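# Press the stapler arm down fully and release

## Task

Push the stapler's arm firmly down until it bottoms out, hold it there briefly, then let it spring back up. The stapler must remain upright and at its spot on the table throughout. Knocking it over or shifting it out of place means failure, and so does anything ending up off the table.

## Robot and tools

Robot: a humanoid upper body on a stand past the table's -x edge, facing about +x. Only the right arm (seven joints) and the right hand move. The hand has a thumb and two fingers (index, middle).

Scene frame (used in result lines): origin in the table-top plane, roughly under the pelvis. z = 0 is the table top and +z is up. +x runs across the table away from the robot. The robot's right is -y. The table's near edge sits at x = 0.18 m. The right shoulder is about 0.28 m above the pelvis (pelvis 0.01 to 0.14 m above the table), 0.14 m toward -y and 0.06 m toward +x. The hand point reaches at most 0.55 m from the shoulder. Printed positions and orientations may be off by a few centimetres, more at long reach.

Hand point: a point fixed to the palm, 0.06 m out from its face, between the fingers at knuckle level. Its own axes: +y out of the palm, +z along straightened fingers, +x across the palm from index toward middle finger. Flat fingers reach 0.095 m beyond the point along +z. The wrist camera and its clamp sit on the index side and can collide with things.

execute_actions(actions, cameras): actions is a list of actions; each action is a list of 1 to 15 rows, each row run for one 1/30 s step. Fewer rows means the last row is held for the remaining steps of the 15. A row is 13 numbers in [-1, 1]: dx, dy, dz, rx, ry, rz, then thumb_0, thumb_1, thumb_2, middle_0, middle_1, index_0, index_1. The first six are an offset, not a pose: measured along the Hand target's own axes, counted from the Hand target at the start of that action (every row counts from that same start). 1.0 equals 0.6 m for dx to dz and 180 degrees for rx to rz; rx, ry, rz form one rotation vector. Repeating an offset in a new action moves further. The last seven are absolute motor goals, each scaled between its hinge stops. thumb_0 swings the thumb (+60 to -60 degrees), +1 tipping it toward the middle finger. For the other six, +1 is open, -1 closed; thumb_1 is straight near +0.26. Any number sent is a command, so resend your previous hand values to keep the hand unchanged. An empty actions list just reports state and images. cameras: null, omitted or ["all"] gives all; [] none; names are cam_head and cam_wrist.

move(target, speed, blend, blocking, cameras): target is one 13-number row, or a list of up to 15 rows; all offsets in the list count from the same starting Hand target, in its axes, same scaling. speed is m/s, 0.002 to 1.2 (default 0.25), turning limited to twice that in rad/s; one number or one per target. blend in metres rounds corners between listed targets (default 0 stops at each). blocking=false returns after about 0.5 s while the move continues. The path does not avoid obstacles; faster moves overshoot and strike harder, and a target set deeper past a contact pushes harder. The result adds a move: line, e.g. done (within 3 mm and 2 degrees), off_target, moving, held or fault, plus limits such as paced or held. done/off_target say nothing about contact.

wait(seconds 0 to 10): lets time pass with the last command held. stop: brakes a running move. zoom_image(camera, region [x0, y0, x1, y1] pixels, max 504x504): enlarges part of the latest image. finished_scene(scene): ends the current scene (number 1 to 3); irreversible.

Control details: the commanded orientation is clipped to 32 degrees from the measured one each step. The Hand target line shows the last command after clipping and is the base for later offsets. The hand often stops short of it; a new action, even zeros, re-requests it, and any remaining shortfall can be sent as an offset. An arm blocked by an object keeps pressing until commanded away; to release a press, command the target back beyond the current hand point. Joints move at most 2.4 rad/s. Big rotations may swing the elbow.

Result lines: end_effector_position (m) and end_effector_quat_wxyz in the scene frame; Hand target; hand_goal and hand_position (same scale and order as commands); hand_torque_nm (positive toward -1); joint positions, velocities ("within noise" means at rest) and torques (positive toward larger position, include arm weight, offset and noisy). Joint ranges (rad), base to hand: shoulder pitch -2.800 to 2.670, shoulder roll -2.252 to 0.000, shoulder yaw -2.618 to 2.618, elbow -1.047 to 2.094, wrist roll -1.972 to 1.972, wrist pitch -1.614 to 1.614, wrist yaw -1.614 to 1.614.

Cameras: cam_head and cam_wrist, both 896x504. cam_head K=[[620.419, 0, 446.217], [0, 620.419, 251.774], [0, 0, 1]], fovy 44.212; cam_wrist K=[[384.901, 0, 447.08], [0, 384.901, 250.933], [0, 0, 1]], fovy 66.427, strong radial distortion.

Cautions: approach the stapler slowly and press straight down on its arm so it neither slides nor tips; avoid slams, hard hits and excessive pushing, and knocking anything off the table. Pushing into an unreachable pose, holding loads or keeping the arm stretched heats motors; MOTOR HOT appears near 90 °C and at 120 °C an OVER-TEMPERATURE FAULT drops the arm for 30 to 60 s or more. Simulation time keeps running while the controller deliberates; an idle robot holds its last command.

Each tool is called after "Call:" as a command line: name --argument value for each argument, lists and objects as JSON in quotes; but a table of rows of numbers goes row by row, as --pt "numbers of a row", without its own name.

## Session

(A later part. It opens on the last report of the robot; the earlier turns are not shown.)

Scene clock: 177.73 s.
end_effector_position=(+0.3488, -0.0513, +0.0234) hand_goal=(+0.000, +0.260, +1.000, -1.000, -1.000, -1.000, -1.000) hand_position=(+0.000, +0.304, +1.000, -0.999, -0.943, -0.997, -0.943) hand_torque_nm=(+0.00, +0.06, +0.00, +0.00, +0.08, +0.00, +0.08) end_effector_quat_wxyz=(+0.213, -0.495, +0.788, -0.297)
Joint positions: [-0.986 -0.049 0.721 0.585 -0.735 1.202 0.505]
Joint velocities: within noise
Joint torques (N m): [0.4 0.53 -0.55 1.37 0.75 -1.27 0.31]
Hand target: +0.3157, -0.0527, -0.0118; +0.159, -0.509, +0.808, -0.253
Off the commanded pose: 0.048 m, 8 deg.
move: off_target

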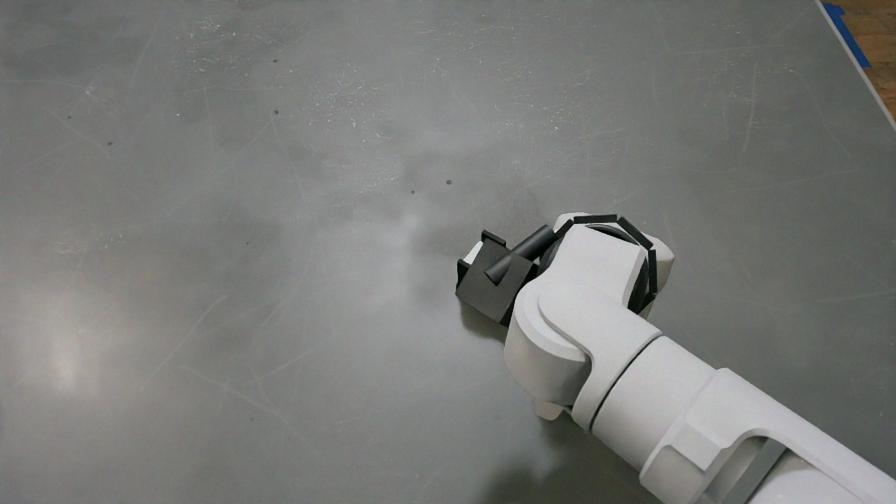

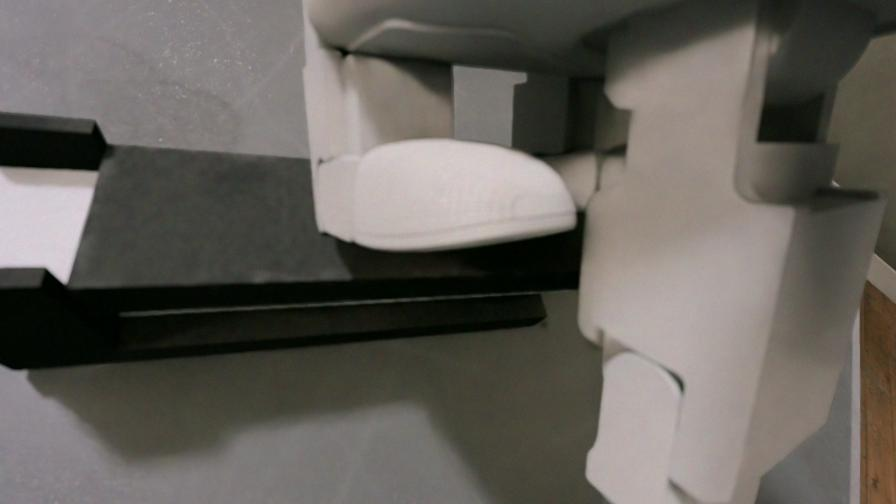

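Call:
move --target '[0.007,0.028,0.017,0,0,0,0,0.26,1,-1,-1,-1,-1]' --speed 0.05

Scene clock: 179.77 s.
end_effector_position=(+0.3531, -0.0528, +0.0204) hand_goal=(+0.000, +0.260, +1.000, -1.000, -1.000, -1.000, -1.000) hand_position=(+0.000, +0.304, +1.000, -0.999, -0.943, -0.997, -0.943) hand_torque_nm=(+0.00, +0.06, +0.00, +0.00, +0.08, +0.00, +0.08) end_effector_quat_wxyz=(+0.233, -0.489, +0.779, -0.316)
Joint positions: [-0.953 -0.038 0.699 0.57 -0.761 1.185 0.436]
Joint velocities: within noise
Joint torques (N m): [2.64 1.21 -0.42 2.53 1.19 -1.45 0.88]
Hand target: +0.3066, -0.0530, -0.0297; +0.159, -0.509, +0.808, -0.253
Off the commanded pose: 0.068 m, 12 deg.
move: off_target

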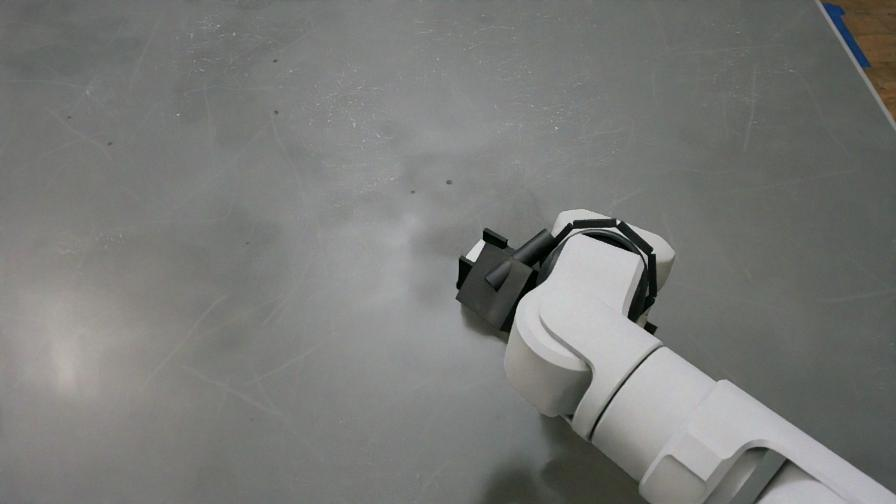

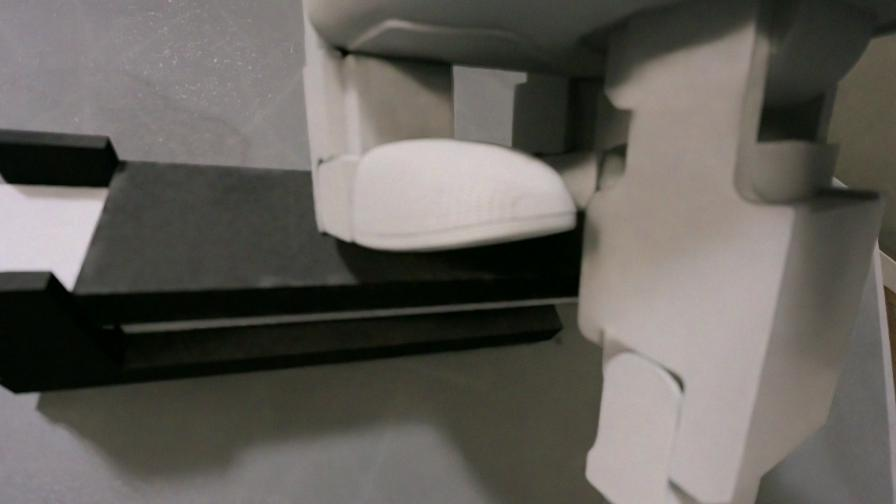

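Call:
move --pt "-0.024 -0.15 -0.1 0 0 0 0 0.26 1 -1 -1 -1 -1" --pt "-0.024 -0.226 -0.208 0 0 0 0 0.26 1 -1 -1 -1 -1" --speed 0.1

Scene clock: 188.23 s.
end_effector_position=(+0.3454, -0.0568, +0.1443) hand_goal=(+0.000, +0.260, +1.000, -1.000, -1.000, -1.000, -1.000) hand_position=(+0.000, +0.304, +1.000, -0.999, -0.943, -0.997, -0.943) hand_torque_nm=(+0.00, +0.06, +0.00, +0.00, +0.08, +0.00, +0.08) end_effector_quat_wxyz=(+0.150, -0.510, +0.812, -0.243)
Joint positions: [-1.402 -0.362 1.079 0.322 -0.806 1.507 1.384]
Joint velocities: within noise
Joint torques (N m): [-7.92 -2.5 -1.03 -1.78 -0.66 0.09 -0.24]
Hand target: +0.3492, -0.0575, +0.1501; +0.159, -0.509, +0.808, -0.253
Off the commanded pose: 0.007 m, 2 deg.
move: off_target

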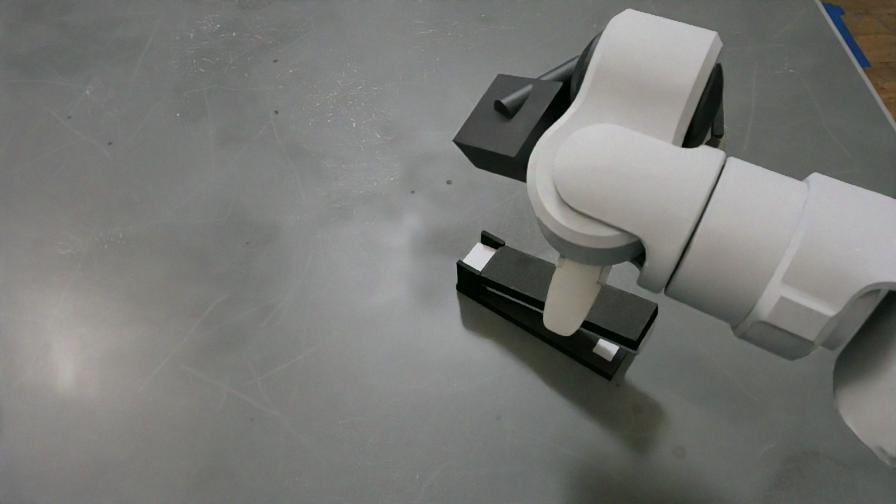

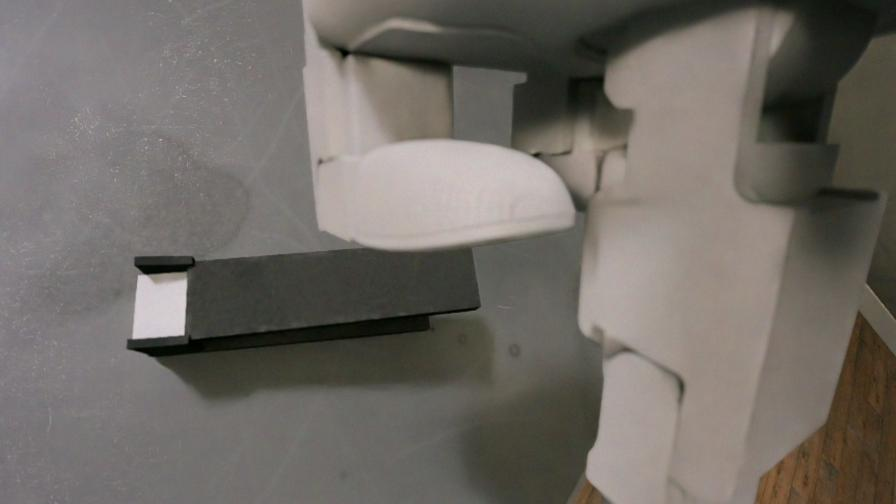

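Call:
move --pt "0 0.104 0.11 0 0 0 0 0.26 1 -1 -1 -1 -1" --pt "0.014 0.175 0.162 0 0 0 0 0.26 1 -1 -1 -1 -1" --pt "0.021 0.2115 0.1875 0 0 0 0 0.26 1 -1 -1 -1 -1" --speed '[0.15,0.06,0.05]'

Scene clock: 196.50 s.
end_effector_position=(+0.3429, -0.0508, +0.0223) hand_goal=(+0.000, +0.260, +1.000, -1.000, -1.000, -1.000, -1.000) hand_position=(+0.000, +0.304, +1.000, -0.999, -0.943, -0.997, -0.943) hand_torque_nm=(+0.00, +0.06, +0.00, +0.00, +0.08, +0.00, +0.08) end_effector_quat_wxyz=(+0.217, -0.493, +0.786, -0.302)
Joint positions: [-0.939 -0.044 0.717 0.525 -0.809 1.226 0.532]
Joint velocities: within noise
Joint torques (N m): [0.81 0.75 -0.58 1.62 0.92 -1.33 0.47]
Hand target: +0.3075, -0.0515, -0.0147; +0.159, -0.509, +0.808, -0.253
Off the commanded pose: 0.051 m, 9 deg.
move: off_target

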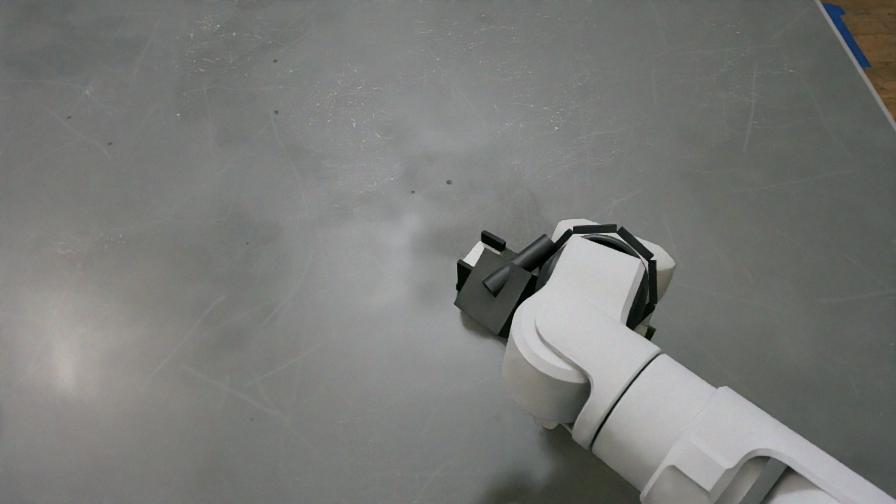

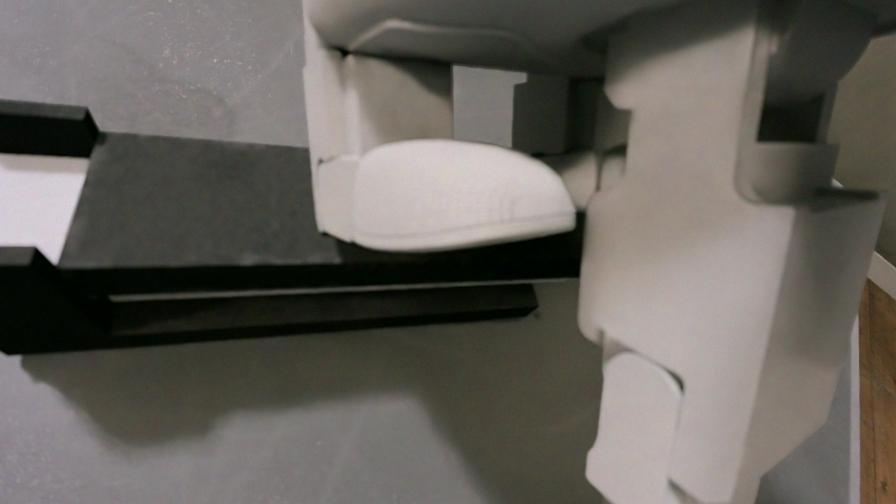

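Call:
move --target '[0.007,0.0315,0.0187,0,0,0,0,0.26,1,-1,-1,-1,-1]' --speed 0.05

Scene clock: 198.40 s.
end_effector_position=(+0.3473, -0.0513, +0.0199) hand_goal=(+0.000, +0.260, +1.000, -1.000, -1.000, -1.000, -1.000) hand_position=(+0.000, +0.304, +1.000, -1.000, -0.943, -0.997, -0.943) hand_torque_nm=(+0.00, +0.06, +0.00, +0.00, +0.08, +0.00, +0.08) end_effector_quat_wxyz=(+0.239, -0.486, +0.776, -0.323)
Joint positions: [-0.904 -0.026 0.695 0.51 -0.84 1.211 0.455]
Joint velocities: within noise
Joint torques (N m): [3.5 1.34 -0.55 2.82 1.43 -1.72 1.03]
Hand target: +0.2975, -0.0513, -0.0347; +0.159, -0.509, +0.808, -0.253
Off the commanded pose: 0.074 m, 13 deg.
move: off_target

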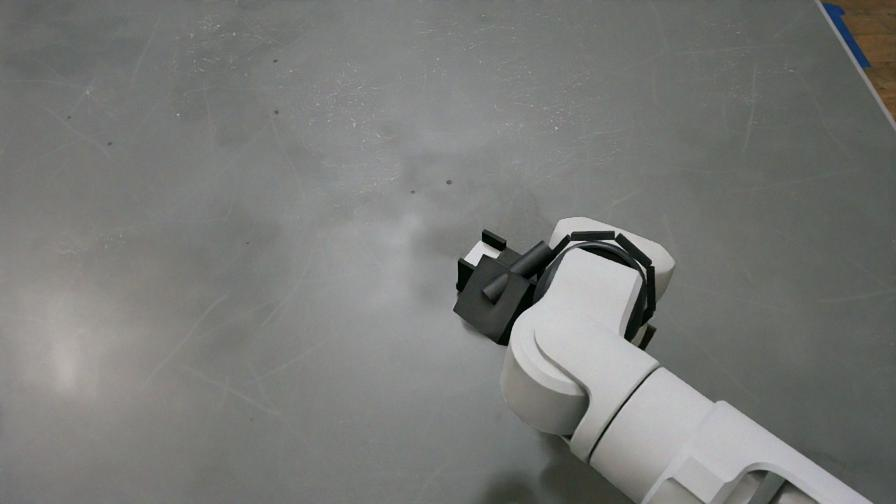

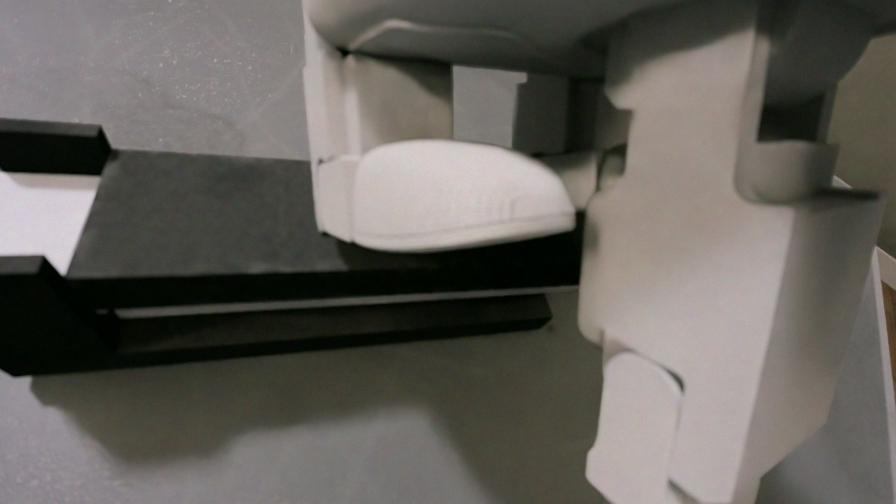

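Call:
move --pt "-0.033 -0.18 -0.115 0 0 0 0 0.26 1 -1 -1 -1 -1" --pt "-0.033 -0.256 -0.223 0 0 0 0 0.26 1 -1 -1 -1 -1" --speed 0.1 --cameras '["cam_head"]'

Call:
zoom_image --camera "cam_head" --region '[440, 180, 700, 400]'

Scene clock: 202.33 s.
end_effector_position=(+0.3477, -0.0546, +0.1572) hand_goal=(+0.000, +0.260, +1.000, -1.000, -1.000, -1.000, -1.000) hand_position=(+0.000, +0.304, +1.000, -1.000, -0.943, -0.997, -0.943) hand_torque_nm=(+0.00, +0.06, +0.00, +0.00, +0.08, +0.00, +0.08) end_effector_quat_wxyz=(+0.150, -0.509, +0.812, -0.243)
Joint positions: [-1.432 -0.355 1.063 0.352 -0.907 1.482 1.501]
Joint velocities: within noise
Joint torques (N m): [-7.95 -2.5 -1.01 -1.8 -0.65 0.1 -0.22]
Hand target: +0.3511, -0.0551, +0.1628; +0.159, -0.509, +0.808, -0.253
Off the commanded pose: 0.007 m, 2 deg.
move: off_target
Images, in order (width x height): cam_head 896x504.

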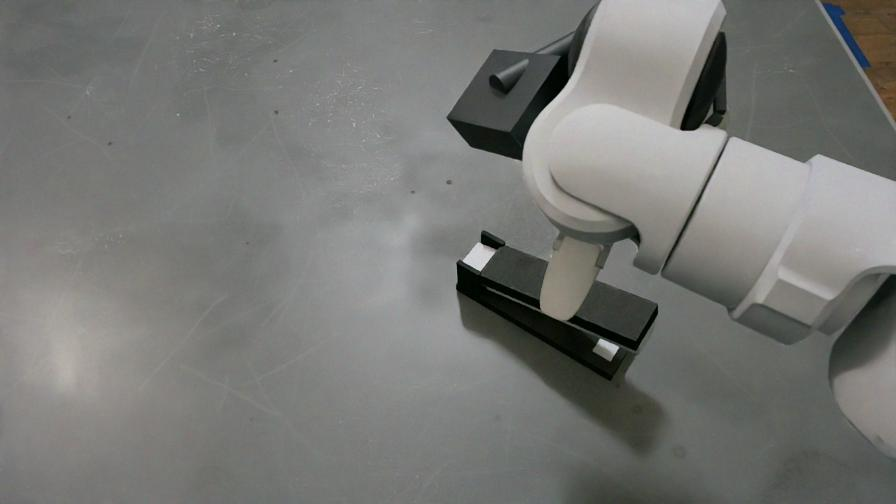

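Scaled by 1.938 from the camera's 896x504 image, which has a finer 1280x720 frame.

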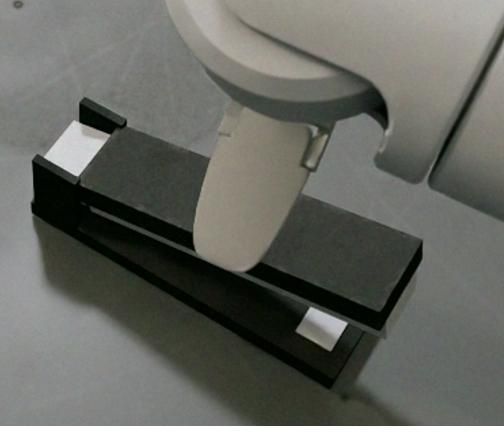

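Exactly in place. Finishing.

Call:
finished_scene --scene 2

The scene is finished: the task was done.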